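# Move the wooden block from bench onto cart floor

## Task

Lift the wooden block from the bench and lay it flat on the cart's floor at the handle end, next to the profiles; the drop flap must stay open and anything already achieved must remain so. At the finish the robot must be upright and untilted, both hands released and away from the cart, with nothing in contact.

## Robot and tools

ROBOT. An RB-Y1: two drive wheels plus two rear casters, a folding torso (the leg: ankle, knee, hip, then waist yaw), a head and two 7-joint arms, each ending in a parallel gripper with a wrist camera whose case sticks out sideways and can bump things. The base is 0.58 m wide, extends 0.10 m ahead of the wheel axle and 0.57 m behind it, sweeps a 0.58 m radius when spinning in place, and cannot move sideways. Each arm is rated for 3 kg.

FRAMES. Base frame: origin on the floor between the drive wheels, x forward, y left, z up, metres. The chest, left_hand and right_hand lines are reported in it; a hand point is midway between its finger pads, the fingers point along the hand's -z and close along its x. Printed hand positions can be off, more when stretched or loaded. base_odometry is relative to the base frame at the scene's start, heading in rad (left positive, -3.142 to 3.142), and counts wheel slip as travel.

move runs one action. Its action keys: "base", "joints", "target", "min_time_s", "contact_limits". Allowed mixes: base and/or joints (plus optional min_time_s or contact_limits); target alone or with min_time_s; or contact_limits alone. An empty move just reports state and images.
- base: one object {"x_m_s", "turn_rad_s", "for_s"}. Velocities, not a destination: x_m_s forward speed (0.005 to 0.4 either sign, or 0), turn_rad_s leftward turn rate (0.02 to 1.509 either sign, or 0), for_s duration 0.1 to 5 s. Omitted velocities are 0. Acceleration 0.4 m/s² (turns 0.5 rad/s²), so it coasts to rest up to 1 s (turns 3.1 s) later; distance is roughly speed × for_s. If |x| + 0.27|turn| exceeds 0.4, both shrink proportionally.
- joints: one flat object of absolute joint targets keyed by name, radians (grippers in metres of opening). Ranges: torso_squat_rad 0..1.2 (lowers level chest), torso_shift_rad -0.3..0.6 (hips forward), torso_pitch_rad -0.2..1.4 (bow forward), torso_yaw_rad -1.5..1.5 (left positive; raise both arms 0.2 rad outward first). Per arm (left_/right_ prefix): shoulder_pitch ±2.356 (negative swings forward/up), shoulder_roll left 0..3.141, right -3.141..0 (outward lift), shoulder_yaw ±2.094, elbow -2.617..0.01 (negative bends), forearm_roll ±3.141, wrist_pitch -1.57..1.919, hand_roll ±2.705, gripper_m 0..0.1. head_pan_rad ±0.523, head_tilt_rad -0.35..1.57 (positive down). Torso combos must hold: squat+shift<=1.52; squat-shift+pitch<=1.57; shift+0.5pitch-0.4squat<=0.7; shift+0.3pitch-0.5squat<=0.39, else it stops partway "off_target".
- target: one hand's absolute pose in the base frame: side "left"/"right", x, y, z in m (-3..3), quat_wxyz as printed. Solved once into joint angles, so the hand travels an arc that can bulge over 0.1 m on long moves; chain short steps. Checked only against the robot body. Result: "reached" (within 10 mm, 2°), "short" with the gap, or "refused" with a reason.
- min_time_s: 0.1..8, the minimum duration for arm, head and torso motions.
- contact_limits: {"left_gripper_m", "right_gripper_m"} motor current in mA, 200..672.5, persistent; starts at 672.5; grip force scales with limit minus 100.
- cameras: list of "head_camera", "left_wrist_camera", "right_wrist_camera" or "all"; [] for none. blocking: true (default) waits until everything rests; false returns in about 0.5 s. A target cannot start while another move runs.

wait(seconds 0..10, cameras) lets time pass and reports. stop(cameras) brakes all running motions. zoom_image(camera, region [x0,y0,x1,y1] pixels, max 504×504) enlarges the latest image. read_manual gives licence text only. finished_scene(scene) ends the scene irreversibly; the goal must already hold.

RESULTS. "move" is "done" or the worst status. Per-joint: "done", "moving", "off_target" (resting short, may still push), "stopped", "not_followed" (arm collision check withheld it; see "joint command not followed" and "cause:"), "time_out", "contact_stop" (torso only), "limit_stop_at_<name>" (self-collision guard, nothing pushing), "torque_fault" (10 s freeze), "limit_stop_at_motor_heat". A time_out or contact_stop halts the whole group (torso, or one arm) and discards its targets. Any unrequested stop or refusal cancels the rest of that reply's calls. on_its_own lists things you didn't command ("held at" = target). Base "done" only means the velocity was sent, even if blocked. lidar_m: 12 ranges, 30° sectors from straight ahead counter-clockwise, at 0.23 m height. motor_effort: wheel effort %, bracket = peak; above ~30 at rest suggests pushing. Also torques, external torques, wrist force/torque (uncalibrated, drifting), motor temperatures; MOTOR HOT at 65 °C, braking at 80 °C.

GRIPPING. Command an opening at least 0.005 m below the block's width; "off_target" then is normal.

AVOID. Arms striking or squeezing each other (including grippers and cameras) — keep ~0.5 rad outward roll. Driving into furniture: the base doesn't stop, wheels may spin and cut out. Catching the upper body under a table edge, heavy or far-forward loads, or hard stops while driving forward can tip the robot. Don't drop or release the block while it moves, slam or push hard; joint contact torque hitting its limit (shoulders 65.8, elbow 33.8, wrist joints 23.5 N m) faults. Thinking time lets the simulation run on.

Each tool is called after ">>>" as a command line: name --argument value for each argument, lists and objects as JSON in quotes; but a table of rows of numbers goes row by row, as --pt "numbers of a row", without its own name.

## Session

>>> move --joints '{"head_tilt_rad": 0.7, "head_pan_rad": 0.52}' --cameras '["head_camera"]'

>>> move --joints '{"head_tilt_rad": 0.75, "head_pan_rad": 0}' --cameras '["head_camera"]'

>>> move --joints '{"head_tilt_rad": 0.7, "head_pan_rad": -0.52}' --cameras '["head_camera"]'

Scene clock: 1.00 s.
Joint torques (N m): left_arm=[-1.56 -0.76 0.68 -0.48 -0.13 -0.55 -0.13] | right_arm=[-3.64 -0.59 -0.78 -1.41 0.04 -0.56 0]
External joint torques (N m): left_arm=[-0.18 -0.9 0.67 0.08 -0.14 -0.13 -0.12] | right_arm=[-0.04 0.53 -0.73 0.22 -0.02 0.03 -0.02]
Motor temperatures (°C): left_arm=[30 28 31 36 34 33 37] | right_arm=[34 30 31 30 36 36 34]
Wrist force (N): left_arm=[-0.1 1.3 -7.8] | right_arm=[-2.6 0.9 -4.7]
Wrist torque (N m): left_arm=[-0.30 0.15 0.11] | right_arm=[-0.08 -0.10 -0.10]
Wrist force, peak (N): left_arm=[0.1 1.6 -7.9] | right_arm=[-2.9 0.8 -5.4]
move: done
base_odometry: x=+0.000 y=+0.000 heading=+0.000
lidar_m: 0.74 1.04 1.57 4.56 1.51 1.06 1.01 1.09 1.44 3.61 1.10 0.79
base_status: not commanded
joint_positions: torso_squat_rad=+0.350 torso_shift_rad=+0.000 torso_pitch_rad=+0.000 torso_yaw_rad=+0.000 left_shoulder_pitch_rad=+0.037 left_shoulder_roll_rad=+0.004 left_shoulder_yaw_rad=-0.043 left_elbow_rad=-0.196 left_forearm_roll_rad=-0.014 left_wrist_pitch_rad=+0.002 left_hand_roll_rad=+0.027 left_gripper_m=+0.099 right_shoulder_pitch_rad=-0.040 right_shoulder_roll_rad=-0.021 right_shoulder_yaw_rad=-0.018 right_elbow_rad=-0.235 right_forearm_roll_rad=+0.049 right_wrist_pitch_rad=-0.014 right_hand_roll_rad=+0.035 right_gripper_m=+0.099 head_pan_rad=+0.520 head_tilt_rad=+0.700
joint_status: all done
wheel_motors_off: 0
motor_effort: left_wheel=+0(1) right_wheel=+0(2)
chest: x=-0.2280 y=+0.0001 z=+1.2475 quat_wxyz=(+1.000, +0.000, +0.000, +0.000) (m; base frame)
left_hand: x=-0.1598 y=+0.2200 z=+0.5653 quat_wxyz=(+0.997, +0.000, -0.079, -0.009) (m; base frame)
right_hand: x=-0.0823 y=-0.2360 z=+0.5770 quat_wxyz=(+0.989, -0.016, -0.142, +0.041) (m; base frame)
pictures: head_camera
camera_calibration:
head_camera: T_world_to_cam=[[0.495501, -0.868036, -0.0315014, 0.146866], [-0.53321, -0.275343, -0.799921, 1.09974], [0.685686, 0.413159, -0.599278, 0.953793], [0, 0, 0, 1]] pos_world=[-0.14038, 0.0362237, 1.45592]

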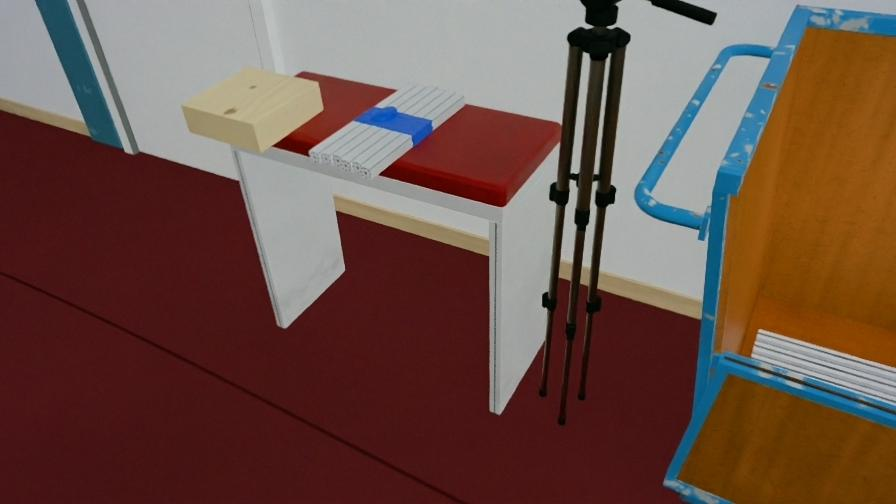

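Scene clock: 2.00 s.
Joint torques (N m): left_arm=[-1.64 -0.97 0.92 -0.58 -0.05 -0.7 -0.06] | right_arm=[-3.38 -0.49 -0.73 -1.49 -0.09 -0.58 -0.03]
External joint torques (N m): left_arm=[-0.26 -1.12 0.91 -0.03 -0.05 -0.28 -0.05] | right_arm=[0.22 0.63 -0.69 0.15 -0.15 0.01 -0.05]
Motor temperatures (°C): left_arm=[30 28 31 36 34 33 37] | right_arm=[34 30 31 30 36 36 34]
Wrist force (N): left_arm=[0.0 1.1 -7.6] | right_arm=[-2.7 1.0 -4.6]
Wrist torque (N m): left_arm=[-0.30 0.17 0.11] | right_arm=[-0.10 -0.12 -0.10]
Wrist force, peak (N): left_arm=[-0.7 1.3 -8.3] | right_arm=[-2.9 1.1 -5.3]
move: done
base_odometry: x=+0.000 y=+0.000 heading=+0.000
lidar_m: 0.73 1.03 1.56 4.57 1.51 1.07 1.02 1.08 1.44 3.62 1.08 0.79
base_status: not commanded
joint_positions: torso_squat_rad=+0.350 torso_shift_rad=+0.000 torso_pitch_rad=+0.000 torso_yaw_rad=+0.000 left_shoulder_pitch_rad=+0.037 left_shoulder_roll_rad=+0.004 left_shoulder_yaw_rad=-0.043 left_elbow_rad=-0.196 left_forearm_roll_rad=-0.014 left_wrist_pitch_rad=+0.002 left_hand_roll_rad=+0.027 left_gripper_m=+0.099 right_shoulder_pitch_rad=-0.040 right_shoulder_roll_rad=-0.021 right_shoulder_yaw_rad=-0.018 right_elbow_rad=-0.235 right_forearm_roll_rad=+0.049 right_wrist_pitch_rad=-0.014 right_hand_roll_rad=+0.035 right_gripper_m=+0.099 head_pan_rad=+0.000 head_tilt_rad=+0.750
joint_status: all done
wheel_motors_off: 0
motor_effort: left_wheel=+0(1) right_wheel=-1(2)
chest: x=-0.2280 y=+0.0001 z=+1.2475 quat_wxyz=(+1.000, +0.000, +0.000, +0.000) (m; base frame)
left_hand: x=-0.1598 y=+0.2200 z=+0.5653 quat_wxyz=(+0.997, +0.000, -0.079, -0.009) (m; base frame)
right_hand: x=-0.0823 y=-0.2360 z=+0.5770 quat_wxyz=(+0.989, -0.016, -0.142, +0.041) (m; base frame)
pictures: head_camera
camera_calibration:
head_camera: T_world_to_cam=[[-0.00287247, -0.999504, -0.0313571, 0.0440107], [-0.638739, 0.0259608, -0.768985, 1.03318], [0.769418, 0.0178201, -0.638497, 1.02793], [0, 0, 0, 1]] pos_world=[-0.130844, -0.00115112, 1.45221]

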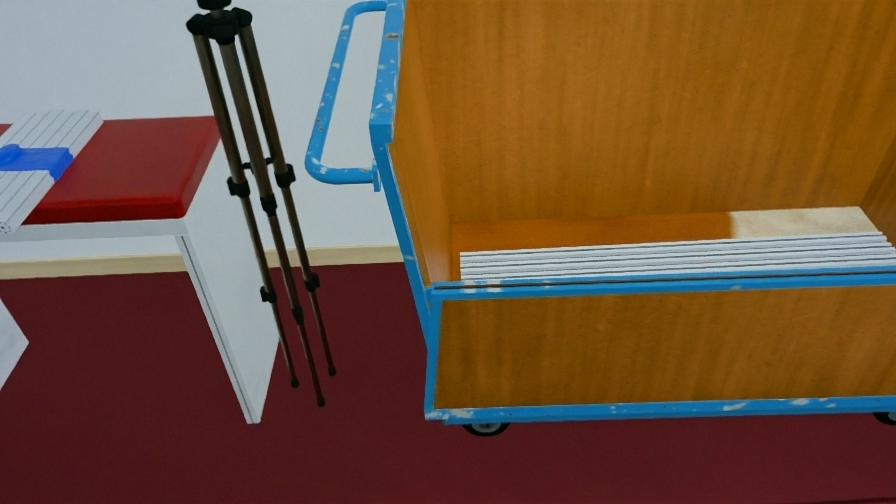

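Scene clock: 3.00 s.
Joint torques (N m): left_arm=[-1.94 -0.63 0.83 -0.39 -0.06 -0.65 -0.03] | right_arm=[-3.51 -0.52 -0.78 -1.54 -0.02 -0.58 0.02]
External joint torques (N m): left_arm=[-0.56 -0.78 0.82 0.16 -0.06 -0.23 -0.02] | right_arm=[0.09 0.6 -0.74 0.09 -0.08 0.02 0]
Motor temperatures (°C): left_arm=[30 28 31 36 34 33 37] | right_arm=[34 30 31 30 36 36 34]
Wrist force (N): left_arm=[-0.6 1.8 -7.9] | right_arm=[-2.8 0.9 -4.8]
Wrist torque (N m): left_arm=[-0.38 0.07 0.06] | right_arm=[-0.08 -0.13 -0.12]
Wrist force, peak (N): left_arm=[0.3 1.8 -8.1] | right_arm=[-2.9 1.1 -5.5]
move: done
base_odometry: x=+0.000 y=+0.000 heading=+0.000
lidar_m: 0.74 1.04 1.57 4.56 1.51 1.09 1.02 1.08 1.43 3.60 1.10 0.78
base_status: not commanded
joint_positions: torso_squat_rad=+0.350 torso_shift_rad=+0.000 torso_pitch_rad=+0.000 torso_yaw_rad=+0.000 left_shoulder_pitch_rad=+0.037 left_shoulder_roll_rad=+0.004 left_shoulder_yaw_rad=-0.043 left_elbow_rad=-0.196 left_forearm_roll_rad=-0.014 left_wrist_pitch_rad=+0.002 left_hand_roll_rad=+0.027 left_gripper_m=+0.099 right_shoulder_pitch_rad=-0.040 right_shoulder_roll_rad=-0.021 right_shoulder_yaw_rad=-0.018 right_elbow_rad=-0.235 right_forearm_roll_rad=+0.049 right_wrist_pitch_rad=-0.014 right_hand_roll_rad=+0.035 right_gripper_m=+0.099 head_pan_rad=-0.520 head_tilt_rad=+0.700
joint_status: all done
wheel_motors_off: 0
motor_effort: left_wheel=+0(1) right_wheel=-1(1)
chest: x=-0.2280 y=+0.0001 z=+1.2475 quat_wxyz=(+1.000, +0.000, +0.000, +0.000) (m; base frame)
left_hand: x=-0.1598 y=+0.2200 z=+0.5653 quat_wxyz=(+0.997, +0.000, -0.079, -0.009) (m; base frame)
right_hand: x=-0.0823 y=-0.2360 z=+0.5770 quat_wxyz=(+0.989, -0.016, -0.142, +0.041) (m; base frame)
pictures: head_camera
camera_calibration:
head_camera: T_world_to_cam=[[-0.497734, -0.866759, -0.031459, -0.057845], [-0.507354, 0.320382, -0.799967, 1.10502], [0.703457, -0.38221, -0.599219, 0.957513], [0, 0, 0, 1]] pos_world=[-0.141724, -0.0381954, 1.45592]

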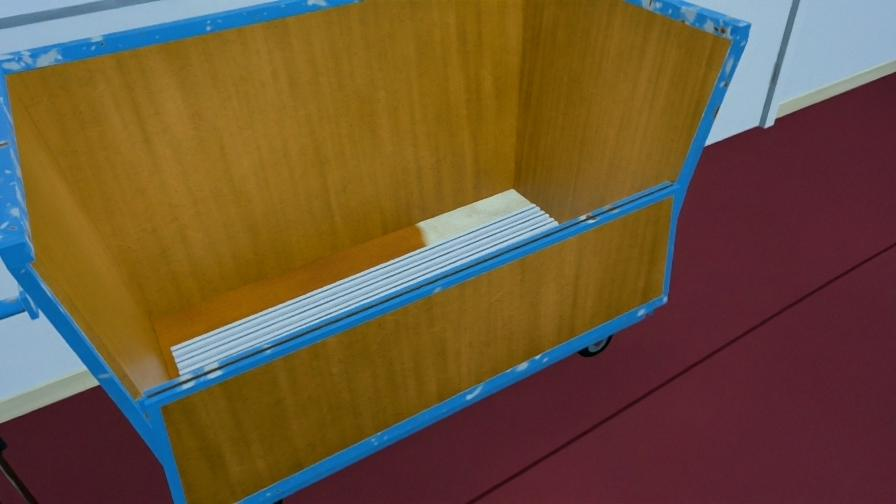

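>>> move --base '{"turn_rad_s": 0.9, "for_s": 1.745}' --joints '{"torso_squat_rad": 0.0, "torso_pitch_rad": 0.6, "head_pan_rad": 0, "head_tilt_rad": 0.4, "left_shoulder_pitch_rad": -1.285, "left_shoulder_roll_rad": 0.665, "left_shoulder_yaw_rad": -0.67, "left_elbow_rad": -1.064, "left_forearm_roll_rad": 0.932, "left_wrist_pitch_rad": 1.359, "left_hand_roll_rad": 0.532, "right_shoulder_pitch_rad": -1.285, "right_shoulder_roll_rad": -0.665, "right_shoulder_yaw_rad": 0.67, "right_elbow_rad": -1.064, "right_forearm_roll_rad": -0.932, "right_wrist_pitch_rad": 1.359, "right_hand_roll_rad": -0.532}' --min_time_s 2.5 --cameras '[]'

>>> move --base '{"x_m_s": 0.4, "for_s": 3.09}' --cameras '[]'

>>> move --base '{"turn_rad_s": -0.9, "for_s": 1.745}' --cameras '["head_camera"]'

Scene clock: 14.87 s.
Joint torques (N m): left_arm=[-17.98 6.37 6.73 -5.77 0.21 -0.39 0.07] | right_arm=[-19.83 -10.32 -4.6 -5.6 0.02 -0.01 -0.16]
External joint torques (N m): left_arm=[1.36 -2.11 0.05 -0.42 0.09 -0.25 0.07] | right_arm=[-0.87 -1.55 1.63 -0.6 -0.12 0.08 -0.16]
Motor temperatures (°C): left_arm=[31 28 31 36 34 33 37] | right_arm=[34 30 31 30 36 36 34]
Wrist force (N): left_arm=[1.4 1.1 -7.0] | right_arm=[-0.7 0.0 -5.0]
Wrist torque (N m): left_arm=[-0.28 0.24 0.06] | right_arm=[0.02 0.03 -0.07]
Wrist force, peak (N): left_arm=[1.2 1.7 -8.6] | right_arm=[-3.0 1.8 -5.1]
move: done
base_odometry: x=+0.000 y=+0.000 heading=+1.502
lidar_m: 4.51 1.62 1.10 1.02 1.05 1.33 3.00 1.20 0.82 0.76 1.03 1.55
base_status: done (sent for 1.73 of 1.73 s)
joint_positions: torso_squat_rad=+0.000 torso_shift_rad=+0.000 torso_pitch_rad=+0.600 torso_yaw_rad=+0.000 left_shoulder_pitch_rad=-1.285 left_shoulder_roll_rad=+0.665 left_shoulder_yaw_rad=-0.670 left_elbow_rad=-1.064 left_forearm_roll_rad=+0.932 left_wrist_pitch_rad=+1.359 left_hand_roll_rad=+0.532 left_gripper_m=+0.099 right_shoulder_pitch_rad=-1.285 right_shoulder_roll_rad=-0.665 right_shoulder_yaw_rad=+0.670 right_elbow_rad=-1.064 right_forearm_roll_rad=-0.932 right_wrist_pitch_rad=+1.359 right_hand_roll_rad=-0.532 right_gripper_m=+0.099 head_pan_rad=+0.000 head_tilt_rad=+0.400
joint_status: all done
wheel_motors_off: 0
motor_effort: left_wheel=-1(33) right_wheel=+15(54)
chest: x=-0.0533 y=+0.0000 z=+1.2359 quat_wxyz=(+0.955, +0.000, +0.295, +0.000) (m; base frame)
left_hand: x=+0.4204 y=+0.1805 z=+0.8353 quat_wxyz=(+1.000, -0.029, +0.000, +0.000) (m; base frame)
right_hand: x=+0.4202 y=-0.1802 z=+0.8352 quat_wxyz=(+1.000, +0.029, +0.000, +0.000) (m; base frame)
pictures: none
No camera images: "cameras" was empty.

Scene clock: 19.33 s.
Joint torques (N m): left_arm=[-17.99 6.58 6.91 -5.4 0.21 -0.31 0.11] | right_arm=[-19.52 -9.54 -5.16 -5.49 -0.03 -0.09 -0.18]
External joint torques (N m): left_arm=[1.35 -1.89 0.23 -0.05 0.09 -0.17 0.11] | right_arm=[-0.56 -0.77 1.08 -0.5 -0.17 0 -0.18]
Motor temperatures (°C): left_arm=[31 28 31 36 34 33 37] | right_arm=[34 30 31 30 36 36 34]
Wrist force (N): left_arm=[0.7 1.3 -7.3] | right_arm=[-0.8 0.7 -5.0]
Wrist torque (N m): left_arm=[-0.29 0.19 0.07] | right_arm=[-0.06 0.03 -0.07]
Wrist force, peak (N): left_arm=[1.1 2.4 -8.3] | right_arm=[-0.4 1.0 -5.8]
move: done
base_odometry: x=+0.085 y=+1.237 heading=+1.503
lidar_m: 4.16 1.80 1.21 1.13 1.16 1.49 3.35 1.33 1.05 0.80 1.44 1.85
base_status: done (sent for 3.1 of 3.1 s)
joint_positions: torso_squat_rad=+0.000 torso_shift_rad=+0.000 torso_pitch_rad=+0.600 torso_yaw_rad=+0.000 left_shoulder_pitch_rad=-1.285 left_shoulder_roll_rad=+0.665 left_shoulder_yaw_rad=-0.670 left_elbow_rad=-1.064 left_forearm_roll_rad=+0.932 left_wrist_pitch_rad=+1.359 left_hand_roll_rad=+0.532 left_gripper_m=+0.099 right_shoulder_pitch_rad=-1.285 right_shoulder_roll_rad=-0.665 right_shoulder_yaw_rad=+0.670 right_elbow_rad=-1.064 right_forearm_roll_rad=-0.932 right_wrist_pitch_rad=+1.359 right_hand_roll_rad=-0.532 right_gripper_m=+0.099 head_pan_rad=+0.000 head_tilt_rad=+0.400
joint_status: not commanded
wheel_motors_off: 0
motor_effort: left_wheel=+12(35) right_wheel=-10(44)
chest: x=-0.0533 y=+0.0001 z=+1.2359 quat_wxyz=(+0.955, +0.000, +0.296, +0.000) (m; base frame)
left_hand: x=+0.4204 y=+0.1805 z=+0.8353 quat_wxyz=(+1.000, -0.029, +0.000, +0.000) (m; base frame)
right_hand: x=+0.4202 y=-0.1802 z=+0.8352 quat_wxyz=(+1.000, +0.029, +0.000, +0.000) (m; base frame)
pictures: none
No camera images: "cameras" was empty.

Scene clock: 23.17 s.
Joint torques (N m): left_arm=[-18.16 6.71 7.2 -5.52 0.07 -0.36 0.08] | right_arm=[-19.46 -9.31 -5.3 -5.15 0.01 0 -0.11]
External joint torques (N m): left_arm=[1.18 -1.76 0.52 -0.16 -0.05 -0.23 0.08] | right_arm=[-0.5 -0.54 0.93 -0.15 -0.13 0.08 -0.11]
Motor temperatures (°C): left_arm=[31 28 31 36 34 33 37] | right_arm=[34 30 31 30 36 36 34]
Wrist force (N): left_arm=[1.3 1.4 -8.0] | right_arm=[-0.7 0.8 -4.6]
Wrist torque (N m): left_arm=[-0.30 0.26 0.09] | right_arm=[-0.08 0.00 -0.06]
Wrist force, peak (N): left_arm=[1.1 2.6 -8.0] | right_arm=[-0.7 0.7 -5.6]
move: done
base_odometry: x=+0.085 y=+1.237 heading=+0.001
lidar_m: 0.81 1.44 1.94 4.36 1.68 1.19 1.13 1.18 1.59 4.03 1.31 1.03
base_status: done (sent for 1.73 of 1.73 s)
joint_positions: torso_squat_rad=+0.000 torso_shift_rad=+0.000 torso_pitch_rad=+0.600 torso_yaw_rad=+0.000 left_shoulder_pitch_rad=-1.285 left_shoulder_roll_rad=+0.665 left_shoulder_yaw_rad=-0.670 left_elbow_rad=-1.064 left_forearm_roll_rad=+0.932 left_wrist_pitch_rad=+1.359 left_hand_roll_rad=+0.532 left_gripper_m=+0.099 right_shoulder_pitch_rad=-1.285 right_shoulder_roll_rad=-0.665 right_shoulder_yaw_rad=+0.670 right_elbow_rad=-1.064 right_forearm_roll_rad=-0.932 right_wrist_pitch_rad=+1.359 right_hand_roll_rad=-0.532 right_gripper_m=+0.099 head_pan_rad=+0.000 head_tilt_rad=+0.400
joint_status: not commanded
wheel_motors_off: 0
motor_effort: left_wheel=+18(37) right_wheel=-2(42)
chest: x=-0.0533 y=+0.0001 z=+1.2359 quat_wxyz=(+0.955, +0.000, +0.296, +0.000) (m; base frame)
left_hand: x=+0.4203 y=+0.1805 z=+0.8353 quat_wxyz=(+1.000, -0.029, +0.000, +0.000) (m; base frame)
right_hand: x=+0.4202 y=-0.1802 z=+0.8352 quat_wxyz=(+1.000, +0.029, +0.000, +0.000) (m; base frame)
pictures: head_camera
camera_calibration:
head_camera: T_world_to_cam=[[-0.0106246, -0.999502, -0.0297278, 0.041223], [-0.809164, 0.0260604, -0.587005, 0.929697], [0.587487, 0.0178179, -0.809037, 1.02285], [0, 0, 0, 1]] pos_world=[0.151805, -0.00125082, 1.37448]

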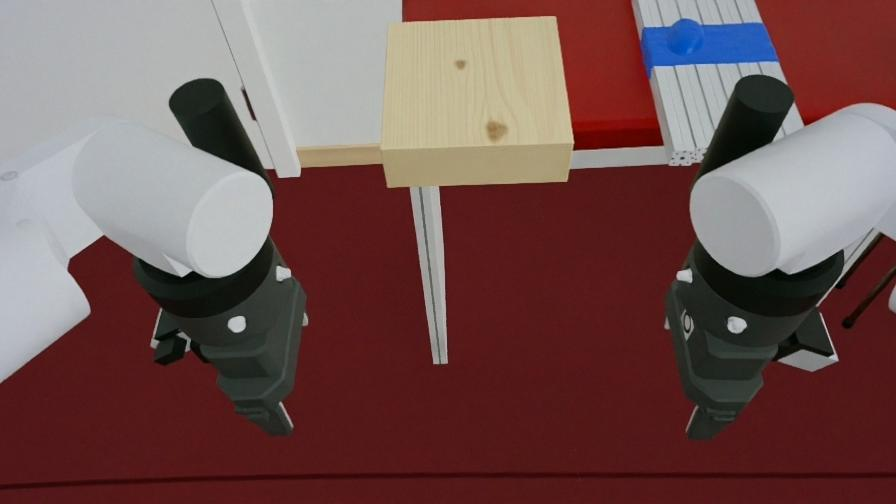

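>>> move --base '{"x_m_s": 0.28, "for_s": 1.5}' --joints '{"head_tilt_rad": 0.5}' --cameras '["head_camera"]'

Scene clock: 30.63 s.
Joint torques (N m): left_arm=[-17.93 6.7 6.84 -5.51 0.08 -0.35 0.21] | right_arm=[-19.4 -9.62 -5.29 -5.31 0.01 0 -0.1]
External joint torques (N m): left_arm=[1.41 -1.77 0.15 -0.15 -0.04 -0.21 0.21] | right_arm=[-0.44 -0.85 0.94 -0.31 -0.13 0.09 -0.1]
Motor temperatures (°C): left_arm=[31 28 31 36 34 33 37] | right_arm=[34 30 31 30 36 36 34]
Wrist force (N): left_arm=[0.8 1.9 -7.5] | right_arm=[-0.9 0.2 -5.1]
Wrist torque (N m): left_arm=[-0.38 0.15 0.07] | right_arm=[0.00 -0.02 -0.05]
Wrist force, peak (N): left_arm=[0.9 2.3 -8.4] | right_arm=[-1.0 0.3 -5.8]
move: done
base_odometry: x=+0.505 y=+1.237 heading=+0.001
lidar_m: 0.39 1.03 1.36 3.51 2.30 1.62 1.55 1.61 2.17 1.15 0.75 0.90
base_status: done (sent for 1.5 of 1.5 s)
joint_positions: torso_squat_rad=+0.000 torso_shift_rad=+0.000 torso_pitch_rad=+0.600 torso_yaw_rad=+0.000 left_shoulder_pitch_rad=-1.285 left_shoulder_roll_rad=+0.665 left_shoulder_yaw_rad=-0.670 left_elbow_rad=-1.064 left_forearm_roll_rad=+0.932 left_wrist_pitch_rad=+1.359 left_hand_roll_rad=+0.532 left_gripper_m=+0.099 right_shoulder_pitch_rad=-1.285 right_shoulder_roll_rad=-0.665 right_shoulder_yaw_rad=+0.670 right_elbow_rad=-1.064 right_forearm_roll_rad=-0.932 right_wrist_pitch_rad=+1.359 right_hand_roll_rad=-0.532 right_gripper_m=+0.099 head_pan_rad=+0.000 head_tilt_rad=+0.500
joint_status: all done
wheel_motors_off: 0
motor_effort: left_wheel=-2(44) right_wheel=+4(37)
chest: x=-0.0532 y=+0.0001 z=+1.2359 quat_wxyz=(+0.955, +0.000, +0.296, +0.000) (m; base frame)
left_hand: x=+0.4204 y=+0.1805 z=+0.8352 quat_wxyz=(+1.000, -0.029, +0.000, +0.000) (m; base frame)
right_hand: x=+0.4202 y=-0.1802 z=+0.8351 quat_wxyz=(+1.000, +0.029, +0.000, +0.000) (m; base frame)
pictures: head_camera
camera_calibration:
head_camera: T_world_to_cam=[[-0.0135407, -0.999502, -0.0285197, 0.0397743], [-0.863728, 0.026062, -0.503285, 0.817801], [0.503777, 0.0178184, -0.86365, 1.10514], [0, 0, 0, 1]] pos_world=[0.150153, -0.00125082, 1.36717]

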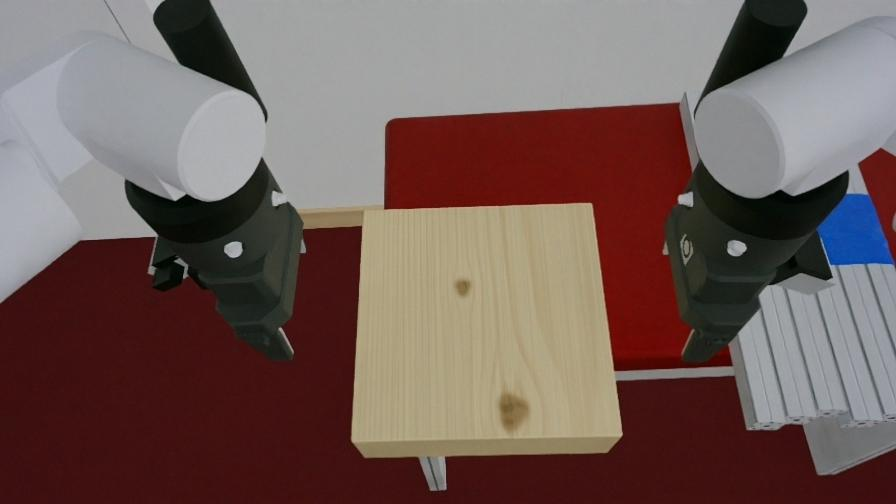

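>>> move --joints '{"torso_squat_rad": 0.462}' --cameras '[]'

>>> move --joints '{"left_shoulder_pitch_rad": -1.353, "left_shoulder_roll_rad": 0.548, "left_shoulder_yaw_rad": -0.712, "left_elbow_rad": -1.009, "left_forearm_roll_rad": 0.887, "left_wrist_pitch_rad": 1.364, "left_hand_roll_rad": 0.592, "right_shoulder_pitch_rad": -1.353, "right_shoulder_roll_rad": -0.548, "right_shoulder_yaw_rad": 0.712, "right_elbow_rad": -1.009, "right_forearm_roll_rad": -0.887, "right_wrist_pitch_rad": 1.364, "right_hand_roll_rad": -0.59}' --min_time_s 2.5 --cameras '["head_camera"]'

Scene clock: 36.90 s.
Joint torques (N m): left_arm=[-17.76 6.61 7.04 -5.58 0.25 -0.29 0.14] | right_arm=[-19.41 -8.91 -5.43 -5.44 0.03 0.04 -0.09]
External joint torques (N m): left_arm=[1.58 -1.86 0.36 -0.23 0.13 -0.15 0.14] | right_arm=[-0.45 -0.14 0.8 -0.45 -0.11 0.13 -0.09]
Motor temperatures (°C): left_arm=[31 28 31 36 34 33 37] | right_arm=[34 30 31 30 36 36 34]
Wrist force (N): left_arm=[0.1 2.0 -7.3] | right_arm=[-0.9 0.8 -5.3]
Wrist torque (N m): left_arm=[-0.40 0.13 0.14] | right_arm=[-0.06 -0.01 -0.10]
Wrist force, peak (N): left_arm=[1.6 1.8 -8.2] | right_arm=[-1.5 0.3 -5.7]
move: done
base_odometry: x=+0.505 y=+1.237 heading=+0.001
lidar_m: 0.38 1.02 1.37 3.51 2.30 1.62 1.56 1.62 2.16 1.15 0.76 0.91
base_status: not commanded
joint_positions: torso_squat_rad=+0.462 torso_shift_rad=+0.000 torso_pitch_rad=+0.600 torso_yaw_rad=+0.000 left_shoulder_pitch_rad=-1.285 left_shoulder_roll_rad=+0.665 left_shoulder_yaw_rad=-0.670 left_elbow_rad=-1.064 left_forearm_roll_rad=+0.932 left_wrist_pitch_rad=+1.359 left_hand_roll_rad=+0.532 left_gripper_m=+0.099 right_shoulder_pitch_rad=-1.285 right_shoulder_roll_rad=-0.665 right_shoulder_yaw_rad=+0.670 right_elbow_rad=-1.064 right_forearm_roll_rad=-0.932 right_wrist_pitch_rad=+1.359 right_hand_roll_rad=-0.532 right_gripper_m=+0.099 head_pan_rad=+0.000 head_tilt_rad=+0.500
joint_status: all done
wheel_motors_off: 0
motor_effort: left_wheel=-3(4) right_wheel=+2(5)
chest: x=-0.0533 y=+0.0001 z=+1.1625 quat_wxyz=(+0.955, +0.000, +0.295, +0.000) (m; base frame)
left_hand: x=+0.4204 y=+0.1805 z=+0.7619 quat_wxyz=(+1.000, -0.029, +0.000, +0.000) (m; base frame)
right_hand: x=+0.4202 y=-0.1802 z=+0.7618 quat_wxyz=(+1.000, +0.029, +0.000, +0.000) (m; base frame)
pictures: none
No camera images: "cameras" was empty.

Scene clock: 39.70 s.
Joint torques (N m): left_arm=[-26.78 -20.17 5.43 -18.07 7.03 -4.8 -2.14] | right_arm=[-33.4 26.39 -5.72 -19.91 -6.49 -8.21 0]
External joint torques (N m): left_arm=[-6.55 -26.79 -0.79 -12.44 6.93 -4.66 -2.14] | right_arm=[-13.54 33.36 0.05 -14.68 -6.64 -8.13 0]
Motor temperatures (°C): left_arm=[31 28 31 36 34 33 37] | right_arm=[35 30 31 31 36 36 34]
Wrist force (N): left_arm=[2.1 44.0 -3.1] | right_arm=[-15.0 -53.0 8.7]
Wrist torque (N m): left_arm=[-1.34 0.01 2.44] | right_arm=[2.03 -0.16 -0.35]
Wrist force, peak (N): left_arm=[2.1 44.0 -3.1] | right_arm=[-15.5 -53.7 9.7]
move: done
base_odometry: x=+0.505 y=+1.237 heading=+0.001
lidar_m: 0.39 1.04 1.35 3.51 2.29 1.64 1.56 1.64 2.17 1.16 0.75 0.90
base_status: not commanded
joint_positions: torso_squat_rad=+0.462 torso_shift_rad=+0.000 torso_pitch_rad=+0.599 torso_yaw_rad=+0.000 left_shoulder_pitch_rad=-1.351 left_shoulder_roll_rad=+0.554 left_shoulder_yaw_rad=-0.711 left_elbow_rad=-1.006 left_forearm_roll_rad=+0.885 left_wrist_pitch_rad=+1.365 left_hand_roll_rad=+0.593 left_gripper_m=+0.099 right_shoulder_pitch_rad=-1.350 right_shoulder_roll_rad=-0.556 right_shoulder_yaw_rad=+0.712 right_elbow_rad=-1.005 right_forearm_roll_rad=-0.885 right_wrist_pitch_rad=+1.366 right_hand_roll_rad=-0.590 right_gripper_m=+0.099 head_pan_rad=+0.000 head_tilt_rad=+0.500
joint_status: all done
wheel_motors_off: 0
motor_effort: left_wheel=-4(5) right_wheel=+6(7)
chest: x=-0.0536 y=+0.0000 z=+1.1626 quat_wxyz=(+0.955, +0.000, +0.295, +0.000) (m; base frame)
left_hand: x=+0.4205 y=+0.1295 z=+0.7613 quat_wxyz=(+1.000, -0.026, -0.001, -0.009) (m; base frame)
right_hand: x=+0.4199 y=-0.1314 z=+0.7606 quat_wxyz=(+1.000, +0.025, +0.000, +0.009) (m; base frame)
pictures: head_camera
camera_calibration:
head_camera: T_world_to_cam=[[-0.0137093, -0.999503, -0.0284032, 0.0374552], [-0.863431, 0.0261592, -0.503788, 0.781137], [0.504281, 0.0176176, -0.86336, 1.04172], [0, 0, 0, 1]] pos_world=[0.149653, -0.00135002, 1.29397]

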